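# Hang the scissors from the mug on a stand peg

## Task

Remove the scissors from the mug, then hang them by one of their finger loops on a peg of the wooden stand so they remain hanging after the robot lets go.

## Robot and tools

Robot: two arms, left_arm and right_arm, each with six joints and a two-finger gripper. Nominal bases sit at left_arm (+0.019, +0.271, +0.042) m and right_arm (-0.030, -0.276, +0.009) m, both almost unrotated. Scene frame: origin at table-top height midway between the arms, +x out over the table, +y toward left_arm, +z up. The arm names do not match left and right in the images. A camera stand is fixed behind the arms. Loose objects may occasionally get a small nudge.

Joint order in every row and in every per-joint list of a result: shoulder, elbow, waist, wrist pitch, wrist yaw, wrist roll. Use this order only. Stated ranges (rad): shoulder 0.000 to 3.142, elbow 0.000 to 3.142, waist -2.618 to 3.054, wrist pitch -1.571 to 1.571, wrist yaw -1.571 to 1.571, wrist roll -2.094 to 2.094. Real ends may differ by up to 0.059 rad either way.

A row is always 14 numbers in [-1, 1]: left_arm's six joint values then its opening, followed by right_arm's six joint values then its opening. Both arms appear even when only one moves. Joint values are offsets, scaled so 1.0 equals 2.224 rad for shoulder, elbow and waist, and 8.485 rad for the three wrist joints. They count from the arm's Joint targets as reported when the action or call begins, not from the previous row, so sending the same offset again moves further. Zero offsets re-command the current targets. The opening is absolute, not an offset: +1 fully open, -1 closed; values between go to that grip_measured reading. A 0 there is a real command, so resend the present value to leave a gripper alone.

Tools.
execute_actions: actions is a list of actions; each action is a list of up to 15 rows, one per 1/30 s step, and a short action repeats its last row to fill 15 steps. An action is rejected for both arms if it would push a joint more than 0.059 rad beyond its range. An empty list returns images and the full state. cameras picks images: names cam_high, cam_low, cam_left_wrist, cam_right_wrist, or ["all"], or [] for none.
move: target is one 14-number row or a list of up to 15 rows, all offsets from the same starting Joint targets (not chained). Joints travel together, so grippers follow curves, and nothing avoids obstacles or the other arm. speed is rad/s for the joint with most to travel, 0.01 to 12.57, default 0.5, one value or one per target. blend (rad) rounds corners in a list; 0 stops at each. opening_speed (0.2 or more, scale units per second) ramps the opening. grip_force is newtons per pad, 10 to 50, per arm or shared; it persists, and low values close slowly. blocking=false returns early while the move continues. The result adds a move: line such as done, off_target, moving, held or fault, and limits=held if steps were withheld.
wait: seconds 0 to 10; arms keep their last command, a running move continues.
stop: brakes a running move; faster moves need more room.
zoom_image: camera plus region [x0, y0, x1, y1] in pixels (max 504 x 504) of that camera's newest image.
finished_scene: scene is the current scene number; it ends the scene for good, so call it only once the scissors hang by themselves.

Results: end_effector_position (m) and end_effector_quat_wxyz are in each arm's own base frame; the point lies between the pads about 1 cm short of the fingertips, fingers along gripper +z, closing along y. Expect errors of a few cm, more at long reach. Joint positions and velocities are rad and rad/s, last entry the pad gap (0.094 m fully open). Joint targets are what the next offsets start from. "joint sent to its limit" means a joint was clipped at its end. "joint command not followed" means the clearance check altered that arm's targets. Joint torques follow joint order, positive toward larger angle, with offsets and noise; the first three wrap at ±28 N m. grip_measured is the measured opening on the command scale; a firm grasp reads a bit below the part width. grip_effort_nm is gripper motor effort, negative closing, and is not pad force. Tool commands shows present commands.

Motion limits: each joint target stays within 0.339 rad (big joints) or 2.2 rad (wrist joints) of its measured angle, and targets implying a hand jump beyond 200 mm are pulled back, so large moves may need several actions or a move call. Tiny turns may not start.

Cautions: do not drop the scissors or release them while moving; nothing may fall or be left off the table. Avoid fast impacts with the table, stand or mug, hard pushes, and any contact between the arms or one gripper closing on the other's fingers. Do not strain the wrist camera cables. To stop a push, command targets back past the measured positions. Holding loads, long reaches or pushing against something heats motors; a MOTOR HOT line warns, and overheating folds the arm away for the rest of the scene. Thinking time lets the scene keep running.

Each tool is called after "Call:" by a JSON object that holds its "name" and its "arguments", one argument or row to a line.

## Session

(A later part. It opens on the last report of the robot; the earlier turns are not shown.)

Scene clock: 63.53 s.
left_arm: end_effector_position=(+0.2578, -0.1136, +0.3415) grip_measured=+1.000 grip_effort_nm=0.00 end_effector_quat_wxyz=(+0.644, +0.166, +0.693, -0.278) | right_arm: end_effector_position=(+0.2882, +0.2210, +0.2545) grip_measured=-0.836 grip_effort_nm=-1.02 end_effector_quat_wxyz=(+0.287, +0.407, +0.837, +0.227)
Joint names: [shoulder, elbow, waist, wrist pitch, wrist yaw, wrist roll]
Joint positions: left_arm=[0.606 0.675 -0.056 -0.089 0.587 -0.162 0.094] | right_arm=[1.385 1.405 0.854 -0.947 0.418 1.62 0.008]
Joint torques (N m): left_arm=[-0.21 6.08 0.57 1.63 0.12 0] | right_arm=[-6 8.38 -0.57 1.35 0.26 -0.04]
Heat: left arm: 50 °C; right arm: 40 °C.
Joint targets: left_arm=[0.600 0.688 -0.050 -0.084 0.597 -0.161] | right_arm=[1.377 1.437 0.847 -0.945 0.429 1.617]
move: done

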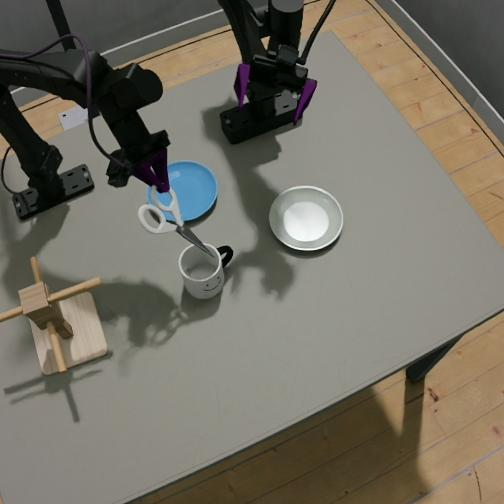

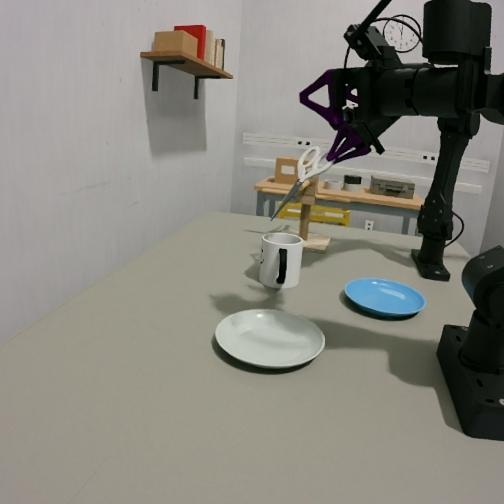

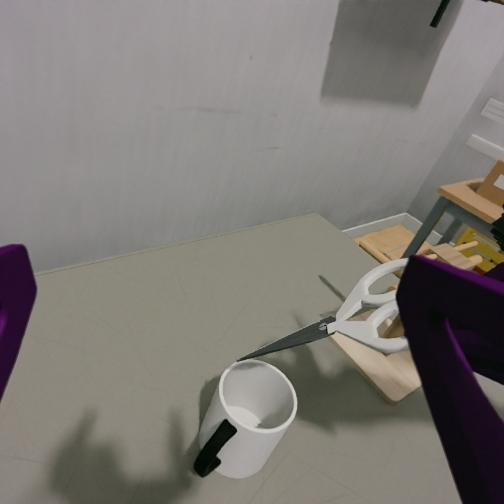

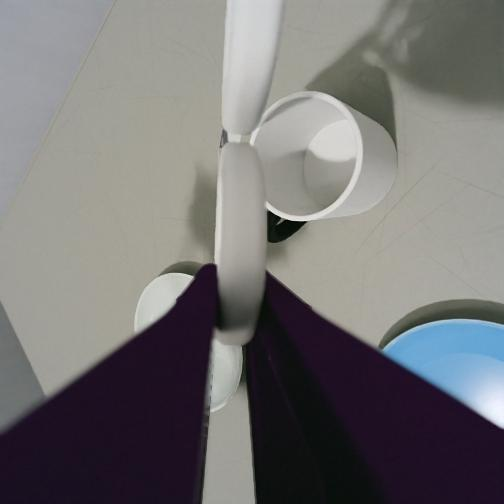

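Call:
{"name": "move", "arguments": {
  "target": [
    [0,0,0,0,0,0,1,-0.0571,-0.0166,-0.0886,-0.0112,0,-0.0727,-1],
    [0,0,0,0,0,0,1,-0.1111,-0.2779,-0.1322,0.046,0,-0.1353,-1]
  ],
  "blend": 0.1,
  "speed": 0.4,
  "cameras": ["all"]
}}

Call:
{"name": "zoom_image", "arguments": {
  "camera": "cam_low",
  "region": [275, 150, 355, 230]
}}

Call:
{"name": "zoom_image", "arguments": {
  "camera": "cam_high",
  "region": [20, 180, 180, 340]
}}

Call:
{"name": "zoom_image", "arguments": {
  "camera": "cam_right_wrist",
  "region": [204, 0, 504, 300]
}}

Scene clock: 82.27 s.
left_arm: end_effector_position=(+0.2578, -0.1136, +0.3415) grip_measured=+1.000 grip_effort_nm=0.00 end_effector_quat_wxyz=(+0.644, +0.166, +0.693, -0.278) | right_arm: end_effector_position=(+0.2966, +0.1010, +0.1456) grip_measured=-0.836 grip_effort_nm=-1.02 end_effector_quat_wxyz=(+0.363, +0.026, +0.931, -0.019)
Joint names: [shoulder, elbow, waist, wrist pitch, wrist yaw, wrist roll]
Joint positions: left_arm=[0.606 0.675 -0.056 -0.089 0.587 -0.162 0.094] | right_arm=[1.16 0.818 0.56 -0.594 0.416 0.477 0.008]
Joint torques (N m): left_arm=[-0.24 6.09 0.55 1.63 0.11 0] | right_arm=[-6.06 6.15 -0.54 1.73 0.27 -0.09]
Heat: left arm: 50 °C; right arm: 41 °C.
Joint targets: left_arm=[0.600 0.688 -0.050 -0.084 0.597 -0.161] | right_arm=[1.130 0.819 0.553 -0.555 0.429 0.469]
move: off_target (right_arm); right_arm: the wrist pitch is farthest, 0.039 rad from its target

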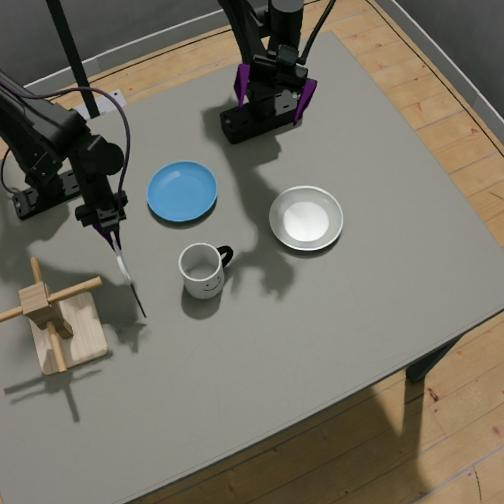

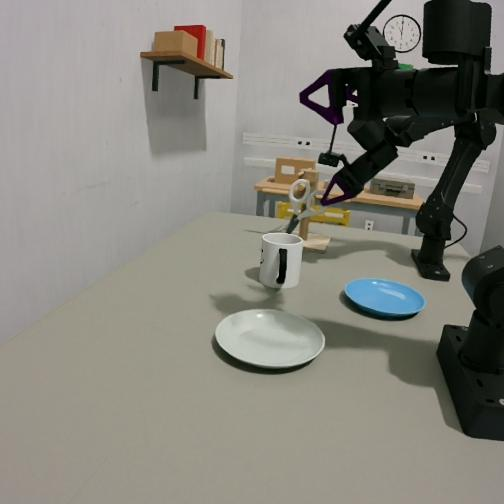

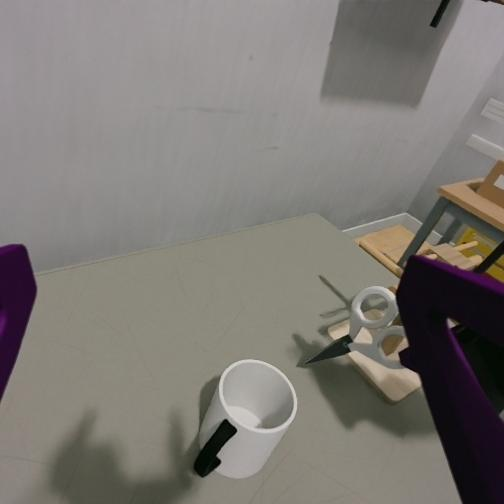

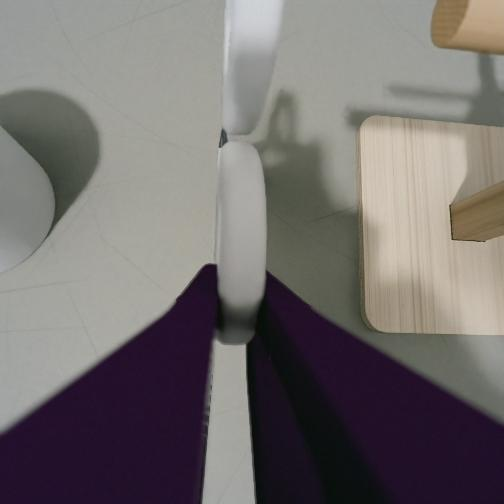

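Scaled by 6.300 from the camera's 504x504 image, which has a finer 720x720 frame.

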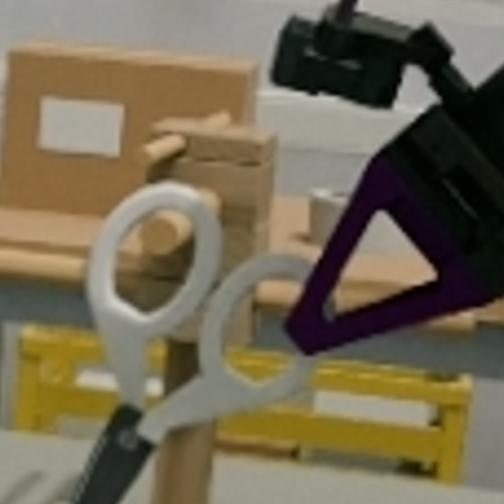

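Scaled by 3.150 from the camera's 504x504 image, which has a finer 720x720 frame.

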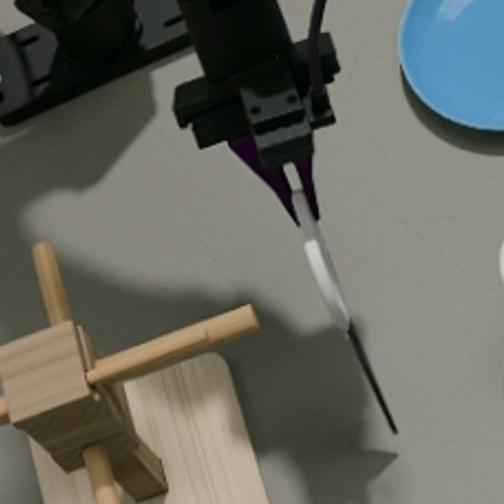

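Scaled by 1.680 from the camera's 504x504 image, which has a finer 720x720 frame.

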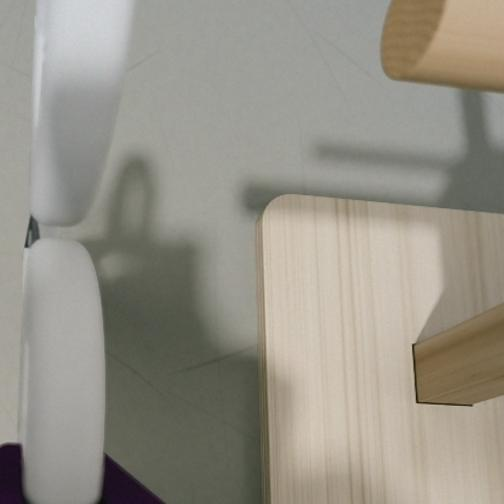

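Call:
{"name": "move", "arguments": {
  "target": [0,0,0,0,0,0,1,-0.0302,-0.0176,-0.0692,0.0006,-0.0126,-0.015,-1],
  "speed": 0.2,
  "cameras": ["all"]
}}

Call:
{"name": "zoom_image", "arguments": {
  "camera": "cam_low",
  "region": [275, 160, 335, 220]
}}

Call:
{"name": "zoom_image", "arguments": {
  "camera": "cam_high",
  "region": [20, 180, 180, 340]
}}

Call:
{"name": "zoom_image", "arguments": {
  "camera": "cam_right_wrist",
  "region": [204, 0, 504, 300]
}}

Scene clock: 89.93 s.
left_arm: end_effector_position=(+0.2578, -0.1136, +0.3415) grip_measured=+1.000 grip_effort_nm=0.00 end_effector_quat_wxyz=(+0.644, +0.166, +0.693, -0.278) | right_arm: end_effector_position=(+0.2979, +0.0667, +0.1478) grip_measured=-0.836 grip_effort_nm=-1.02 end_effector_quat_wxyz=(+0.360, +0.027, +0.932, -0.020)
Joint names: [shoulder, elbow, waist, wrist pitch, wrist yaw, wrist roll]
Joint positions: left_arm=[0.606 0.675 -0.056 -0.089 0.587 -0.162 0.094] | right_arm=[1.088 0.783 0.405 -0.59 0.323 0.35 0.008]
Joint torques (N m): left_arm=[-0.21 6.06 0.57 1.63 0.11 -0.01] | right_arm=[-5.05 5.96 -0.47 1.8 0.09 -0.02]
Heat: left arm: 50 °C; right arm: 41 °C.
Joint targets: left_arm=[0.600 0.688 -0.050 -0.084 0.597 -0.161] | right_arm=[1.063 0.780 0.399 -0.549 0.322 0.342]
move: off_target (right_arm); right_arm: the wrist pitch is farthest, 0.040 rad from its target

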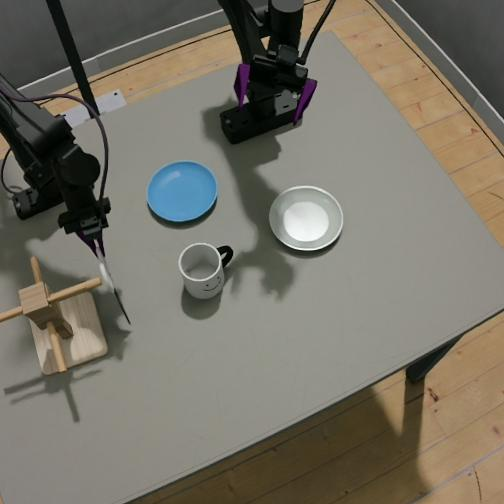

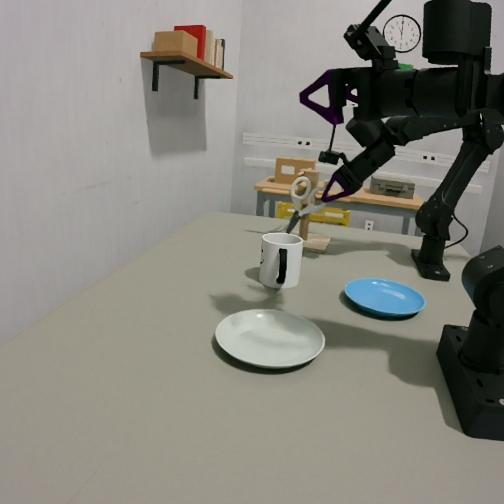

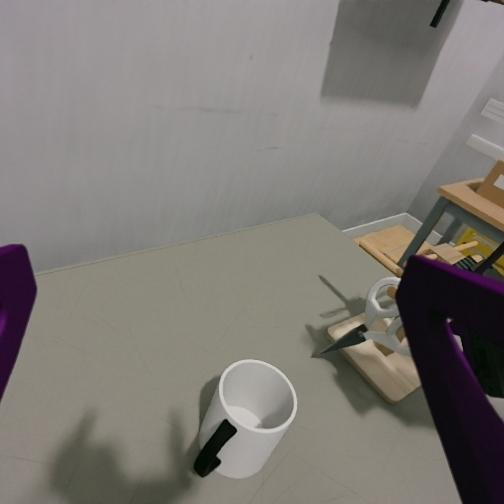

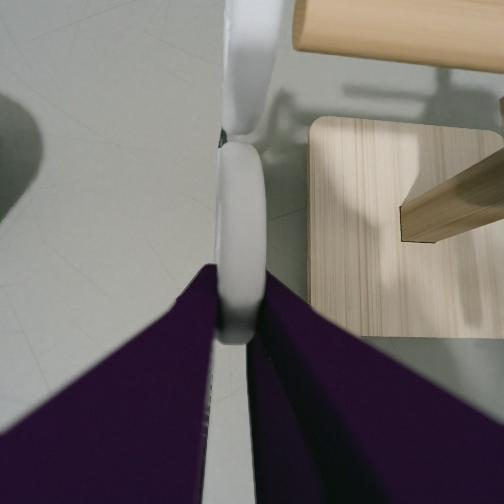

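Scaled by 8.400 from the camera's 504x504 image, which has a finer 720x720 frame.

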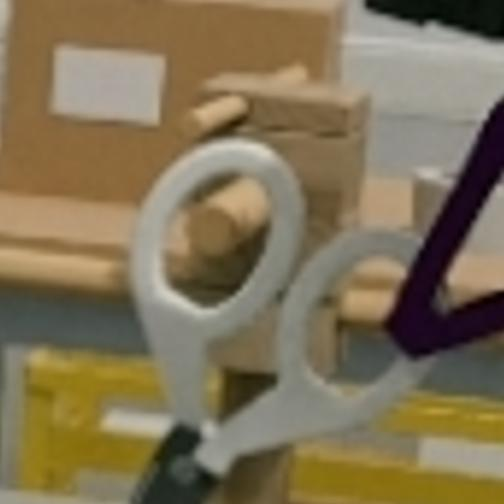

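Scaled by 3.150 from the camera's 504x504 image, which has a finer 720x720 frame.

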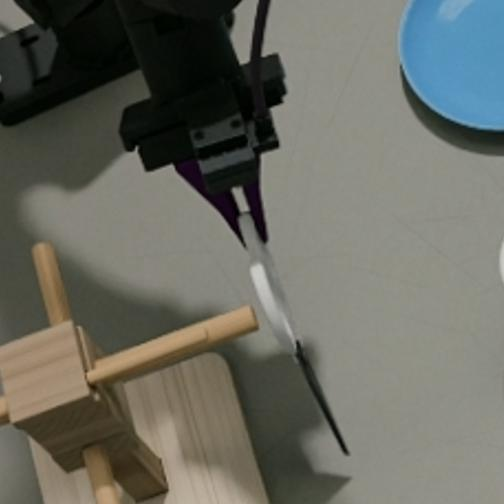

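Scaled by 1.680 from the camera's 504x504 image, which has a finer 720x720 frame.

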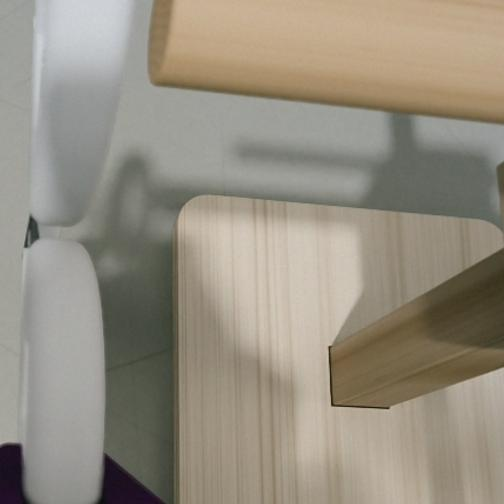

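Call:
{"name": "move", "arguments": {
  "target": [0,0,0,0,0,0,1,-0.022,-0.0144,-0.0598,0.0005,-0.01025,-0.0124,-1],
  "speed": 0.13,
  "cameras": ["all"]
}}

Call:
{"name": "zoom_image", "arguments": {
  "camera": "cam_low",
  "region": [275, 160, 335, 220]
}}

Call:
{"name": "zoom_image", "arguments": {
  "camera": "cam_high",
  "region": [20, 180, 180, 340]
}}

Call:
{"name": "zoom_image", "arguments": {
  "camera": "cam_right_wrist",
  "region": [154, 0, 454, 300]
}}

Scene clock: 93.53 s.
left_arm: end_effector_position=(+0.2578, -0.1136, +0.3415) grip_measured=+1.000 grip_effort_nm=0.00 end_effector_quat_wxyz=(+0.644, +0.166, +0.693, -0.278) | right_arm: end_effector_position=(+0.2955, +0.0394, +0.1455) grip_measured=-0.836 grip_effort_nm=-1.02 end_effector_quat_wxyz=(+0.356, +0.027, +0.934, -0.022)
Joint names: [shoulder, elbow, waist, wrist pitch, wrist yaw, wrist roll]
Joint positions: left_arm=[0.606 0.675 -0.056 -0.089 0.587 -0.162 0.094] | right_arm=[1.039 0.751 0.273 -0.587 0.239 0.245 0.008]
Joint torques (N m): left_arm=[-0.24 6.09 0.53 1.63 0.11 -0.01] | right_arm=[-4.62 5.98 -0.53 1.85 0.01 -0.03]
Heat: left arm: 50 °C; right arm: 42 °C.
Joint targets: left_arm=[0.600 0.688 -0.050 -0.084 0.597 -0.161] | right_arm=[1.014 0.748 0.266 -0.545 0.235 0.237]
move: off_target (right_arm); right_arm: the wrist pitch is farthest, 0.043 rad from its target

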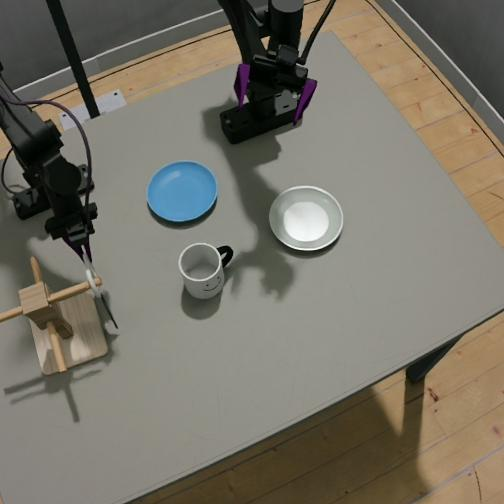

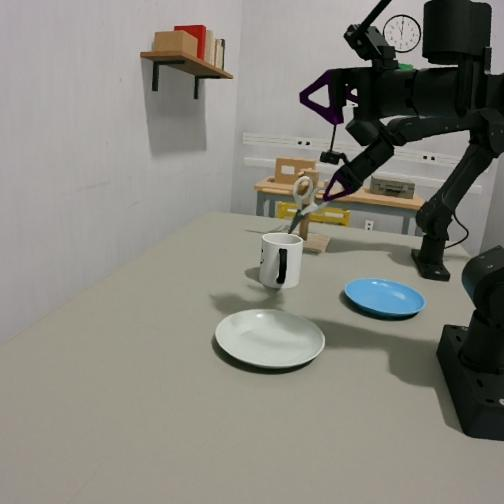

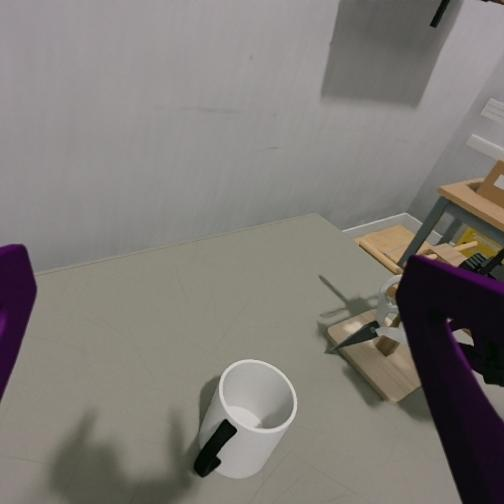

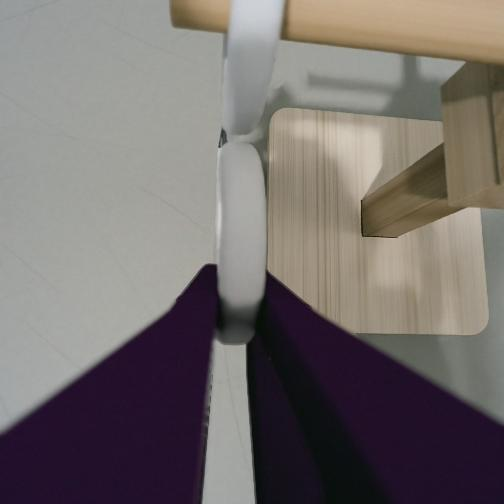

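Scaled by 8.400 from the camera's 504x504 image, which has a finer 720x720 frame.

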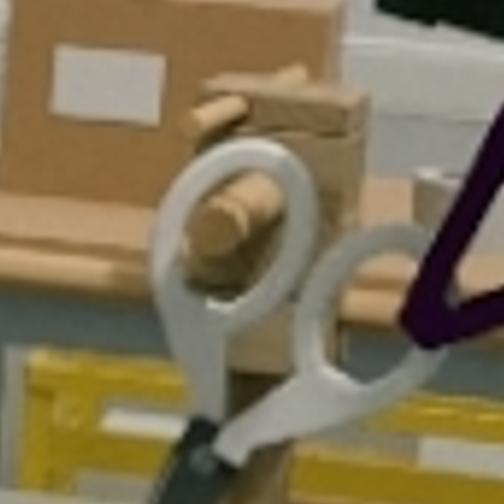

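Scaled by 3.150 from the camera's 504x504 image, which has a finer 720x720 frame.

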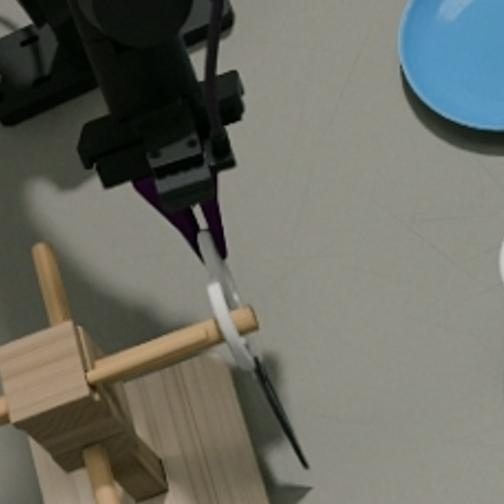

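Scaled by 1.680 from the camera's 504x504 image, which has a finer 720x720 frame.

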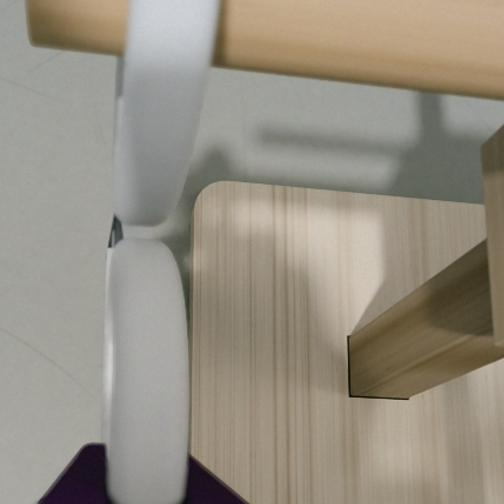

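Call:
{"name": "move", "arguments": {
  "target": [0,0,0,0,0,0,1,-0.0012,-0.0072,-0.0088,0.0022,0,0,-1],
  "speed": 0.08,
  "cameras": ["all"]
}}

Call:
{"name": "zoom_image", "arguments": {
  "camera": "cam_low",
  "region": [275, 160, 335, 220]
}}

Call:
{"name": "zoom_image", "arguments": {
  "camera": "cam_low",
  "region": [250, 140, 370, 260]
}}

Call:
{"name": "zoom_image", "arguments": {
  "camera": "cam_right_wrist",
  "region": [154, 0, 454, 300]
}}

Scene clock: 97.80 s.
left_arm: end_effector_position=(+0.2578, -0.1136, +0.3415) grip_measured=+1.000 grip_effort_nm=0.00 end_effector_quat_wxyz=(+0.644, +0.166, +0.693, -0.278) | right_arm: end_effector_position=(+0.2961, +0.0340, +0.1422) grip_measured=-0.836 grip_effort_nm=-1.02 end_effector_quat_wxyz=(+0.357, +0.036, +0.933, -0.024)
Joint names: [shoulder, elbow, waist, wrist pitch, wrist yaw, wrist roll]
Joint positions: left_arm=[0.606 0.675 -0.056 -0.089 0.587 -0.162 0.094] | right_arm=[1.036 0.734 0.254 -0.57 0.238 0.244 0.008]
Joint torques (N m): left_arm=[-0.2 6.11 0.57 1.64 0.11 -0.01] | right_arm=[-4.64 6 -0.58 1.89 0.05 -0.08]
Heat: left arm: 50 °C; right arm: 42 °C.
Joint targets: left_arm=[0.600 0.688 -0.050 -0.084 0.597 -0.161] | right_arm=[1.012 0.732 0.247 -0.527 0.235 0.237]
move: off_target (right_arm); right_arm: the wrist pitch is farthest, 0.043 rad from its target

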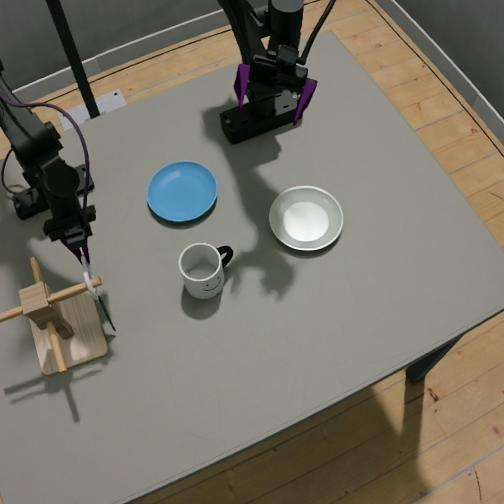

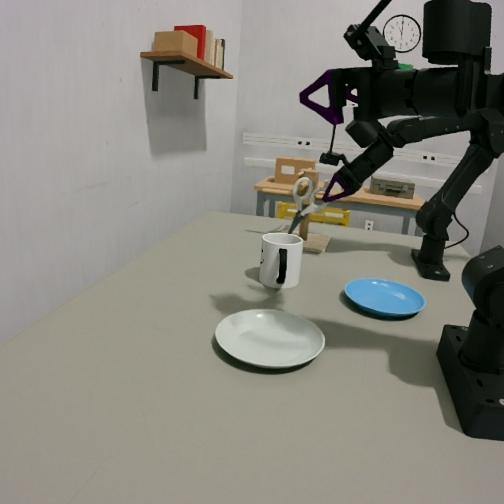

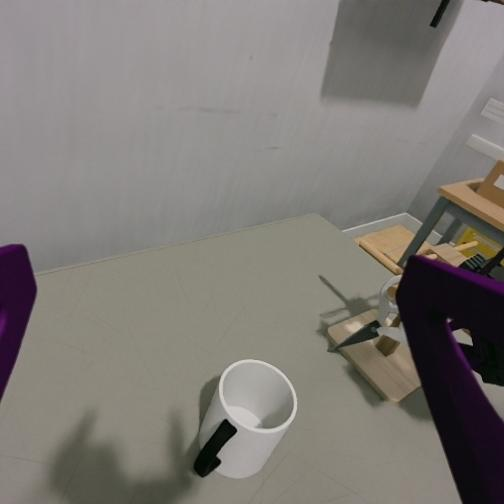

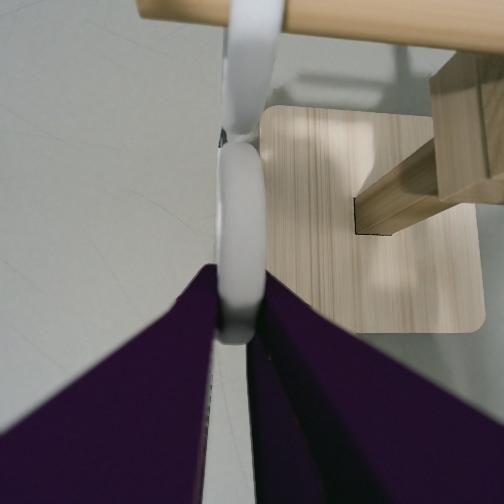

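Scaled by 8.400 from the camera's 504x504 image, which has a finer 720x720 frame.

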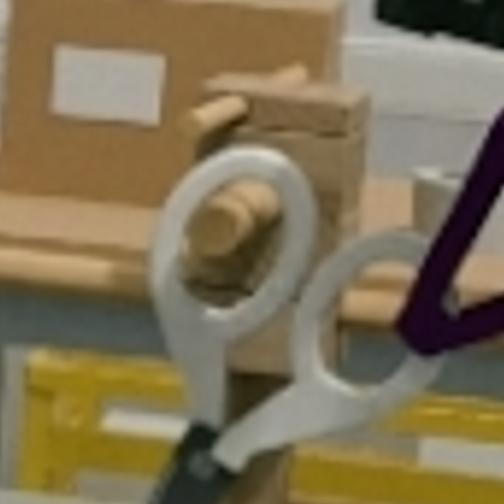

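Scaled by 4.200 from the camera's 504x504 image, which has a finer 720x720 frame.

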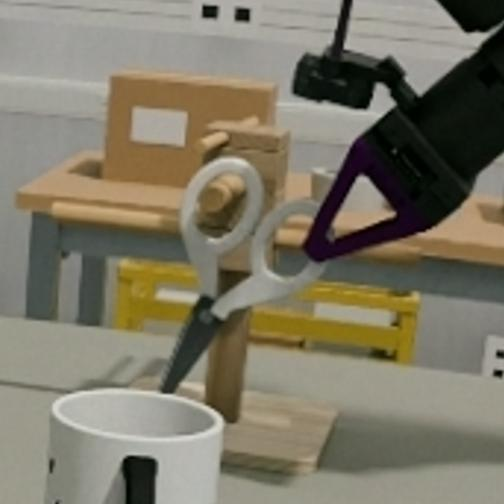

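Scaled by 1.680 from the camera's 504x504 image, which has a finer 720x720 frame.

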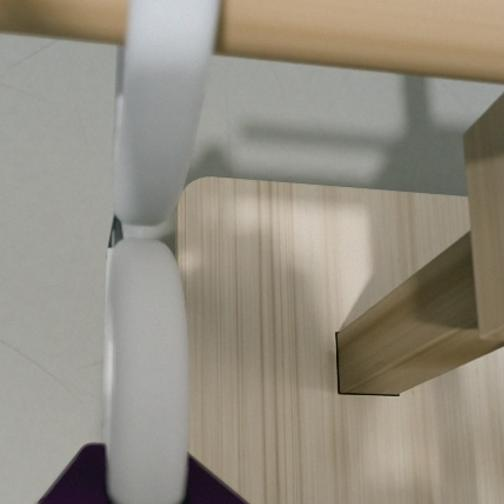

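Call:
{"name": "move", "arguments": {
  "target": [0,0,0,0,0,0,1,0,0,0,0,0,0,-0.35],
  "opening_speed": 0.3,
  "cameras": ["cam_low","cam_right_wrist","cam_high"]
}}

Call:
{"name": "zoom_image", "arguments": {
  "camera": "cam_low",
  "region": [250, 140, 370, 260]
}}

Scene clock: 100.97 s.
left_arm: end_effector_position=(+0.2578, -0.1136, +0.3415) grip_measured=+1.000 grip_effort_nm=0.00 end_effector_quat_wxyz=(+0.644, +0.166, +0.693, -0.278) | right_arm: end_effector_position=(+0.2990, +0.0347, +0.1460) grip_measured=-0.353 grip_effort_nm=0.14 end_effector_quat_wxyz=(+0.366, +0.037, +0.930, -0.022)
Joint names: [shoulder, elbow, waist, wrist pitch, wrist yaw, wrist roll]
Joint positions: left_arm=[0.606 0.675 -0.056 -0.089 0.587 -0.162 0.094] | right_arm=[1.032 0.734 0.254 -0.553 0.238 0.244 0.03]
Joint torques (N m): left_arm=[-0.21 6.01 0.57 1.65 0.11 0] | right_arm=[-4.27 6.04 -0.57 1.72 0.05 -0.08]
Heat: left arm: 50 °C; right arm: 42 °C.
Joint targets: left_arm=[0.600 0.688 -0.050 -0.084 0.597 -0.161] | right_arm=[1.012 0.732 0.247 -0.526 0.235 0.237]
move: done
Images, in order (width x height): cam_high 504x504, cam_low 504x504, cam_right_wrist 504x504.

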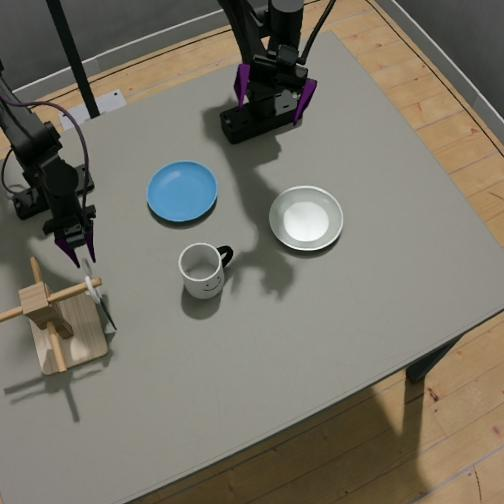

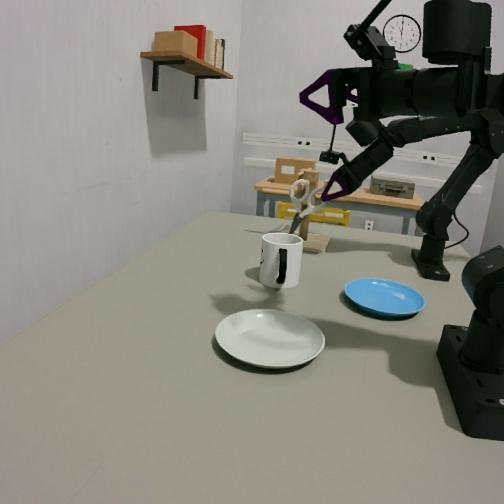

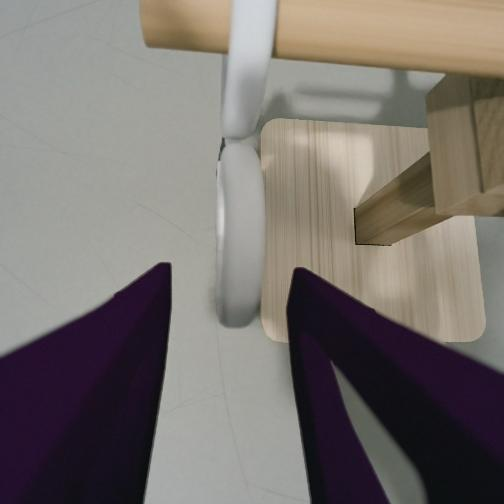

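Scaled by 4.200 from the camera's 504x504 image, which has a finer 720x720 frame.

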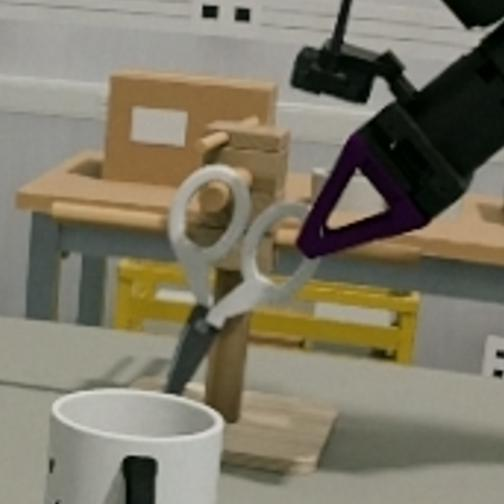

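Call:
{"name": "move", "arguments": {
  "target": [0,0,0,0,0,0,1,-0.0773,0.0976,0,-0.0458,0,0,-0.35],
  "speed": 0.25,
  "cameras": ["cam_low","cam_right_wrist","cam_high"]
}}

Call:
{"name": "zoom_image", "arguments": {
  "camera": "cam_low",
  "region": [250, 140, 370, 260]
}}

Call:
{"name": "zoom_image", "arguments": {
  "camera": "cam_high",
  "region": [20, 200, 180, 360]
}}

Scene clock: 105.53 s.
left_arm: end_effector_position=(+0.2578, -0.1136, +0.3415) grip_measured=+1.000 grip_effort_nm=0.00 end_effector_quat_wxyz=(+0.644, +0.166, +0.693, -0.278) | right_arm: end_effector_position=(+0.2516, +0.0224, +0.2098) grip_measured=-0.353 grip_effort_nm=0.14 end_effector_quat_wxyz=(+0.369, +0.038, +0.928, -0.021)
Joint names: [shoulder, elbow, waist, wrist pitch, wrist yaw, wrist roll]
Joint positions: left_arm=[0.606 0.675 -0.056 -0.089 0.587 -0.162 0.094] | right_arm=[0.851 0.918 0.254 -0.912 0.238 0.244 0.03]
Joint torques (N m): left_arm=[-0.21 6.05 0.55 1.64 0.11 0] | right_arm=[-1.66 8.24 -0.57 1.39 0.05 -0.09]
Heat: left arm: 50 °C; right arm: 42 °C.
Joint targets: left_arm=[0.600 0.688 -0.050 -0.084 0.597 -0.161] | right_arm=[0.840 0.949 0.247 -0.915 0.235 0.237]
move: done
Images, in order (width x height): cam_high 504x504, cam_low 504x504, cam_right_wrist 504x504.

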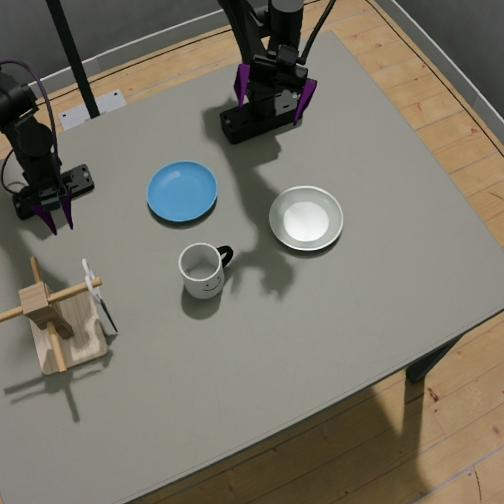

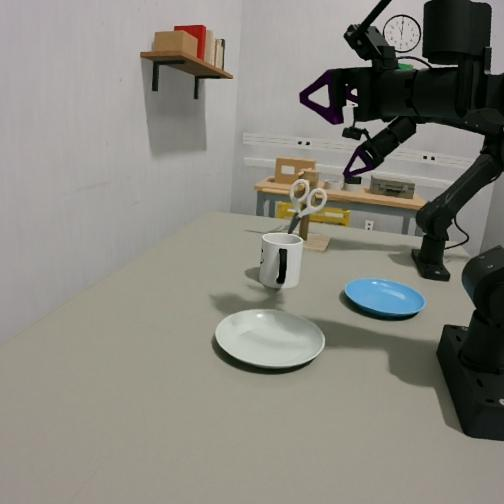

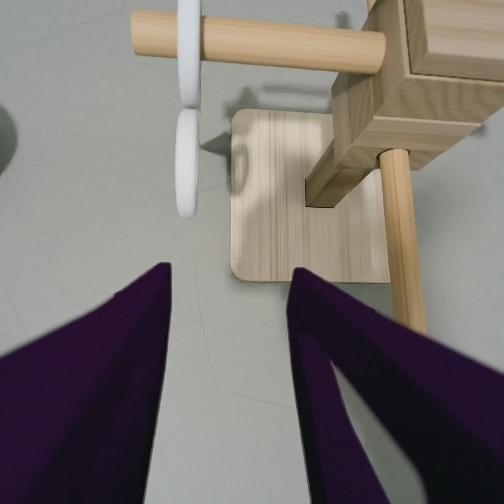

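Scaled by 4.200 from the camera's 504x504 image, which has a finer 720x720 frame.

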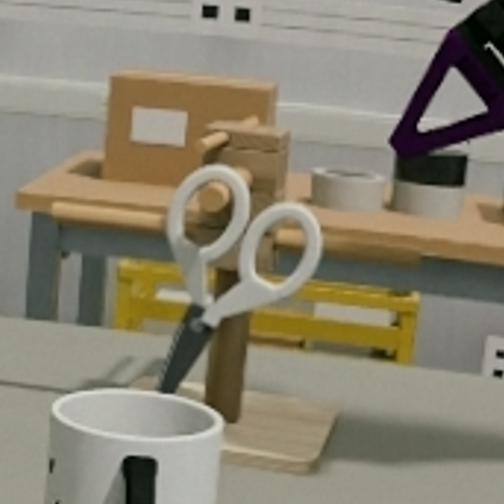

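Scaled by 3.150 from the camera's 504x504 image, which has a finer 720x720 frame.

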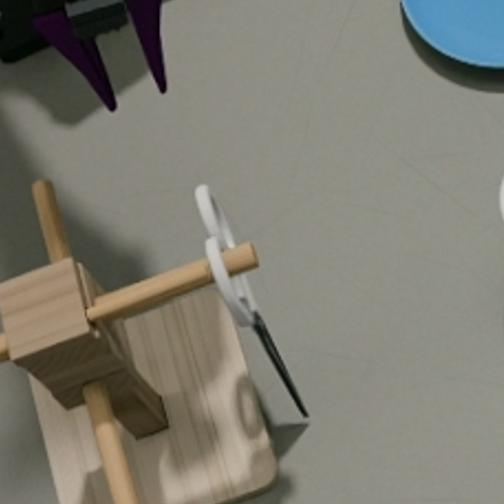

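Call:
{"name": "wait", "arguments": {
  "seconds": 0.7,
  "cameras": ["cam_low","cam_right_wrist"]
}}

Call:
{"name": "zoom_image", "arguments": {
  "camera": "cam_low",
  "region": [250, 140, 370, 260]
}}

Scene clock: 106.70 s.
left_arm: end_effector_position=(+0.2578, -0.1136, +0.3415) grip_measured=+1.000 grip_effort_nm=0.00 end_effector_quat_wxyz=(+0.644, +0.166, +0.693, -0.278) | right_arm: end_effector_position=(+0.2516, +0.0224, +0.2097) grip_measured=-0.353 grip_effort_nm=0.14 end_effector_quat_wxyz=(+0.369, +0.038, +0.928, -0.021)
Joint names: [shoulder, elbow, waist, wrist pitch, wrist yaw, wrist roll]
Joint positions: left_arm=[0.606 0.675 -0.056 -0.089 0.587 -0.162 0.094] | right_arm=[0.851 0.918 0.254 -0.913 0.238 0.244 0.03]
Joint torques (N m): left_arm=[-0.21 6.06 0.54 1.62 0.11 0] | right_arm=[-1.61 8.21 -0.58 1.43 0.06 -0.09]
Heat: left arm: 50 °C; right arm: 42 °C.
Joint targets: left_arm=[0.600 0.688 -0.050 -0.084 0.597 -0.161] | right_arm=[0.840 0.949 0.247 -0.915 0.235 0.237]
Tool commands: left_gripper/opening=+1.0 right_gripper/opening=-0.35
wait: 0.70 s; at rest from the start
Images, in order (width x height): cam_low 504x504, cam_right_wrist 504x504.

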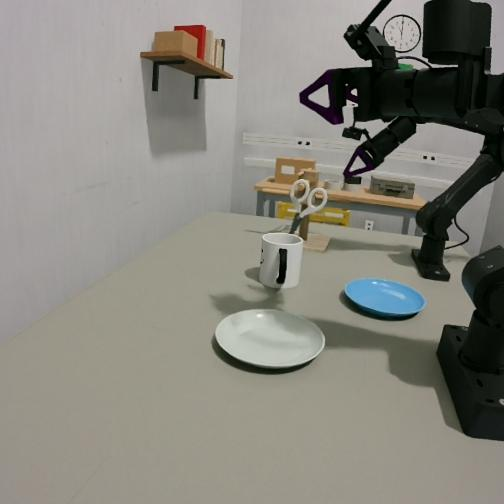

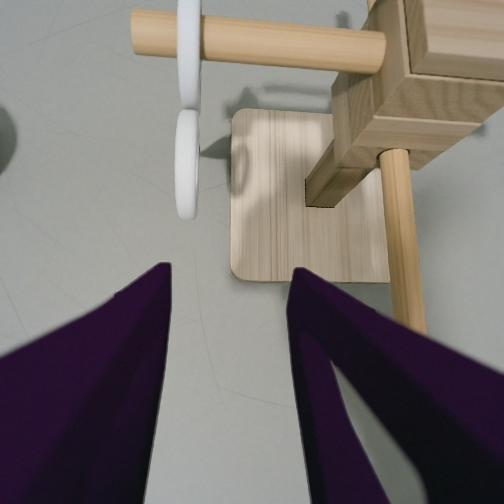

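Scaled by 4.200 from the camera's 504x504 image, which has a finer 720x720 frame.

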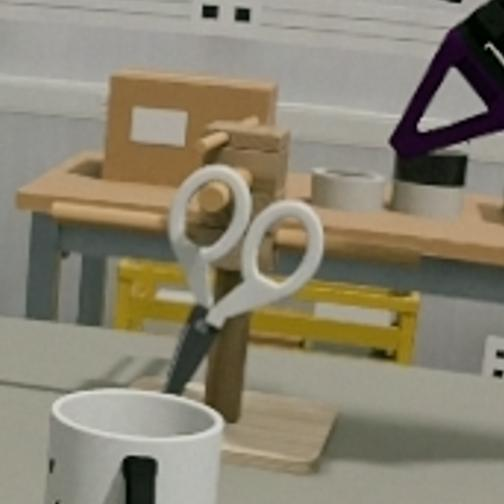

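Call:
{"name": "finished_scene", "arguments": {
  "scene": 2
}}

The scene is finished: the task was done.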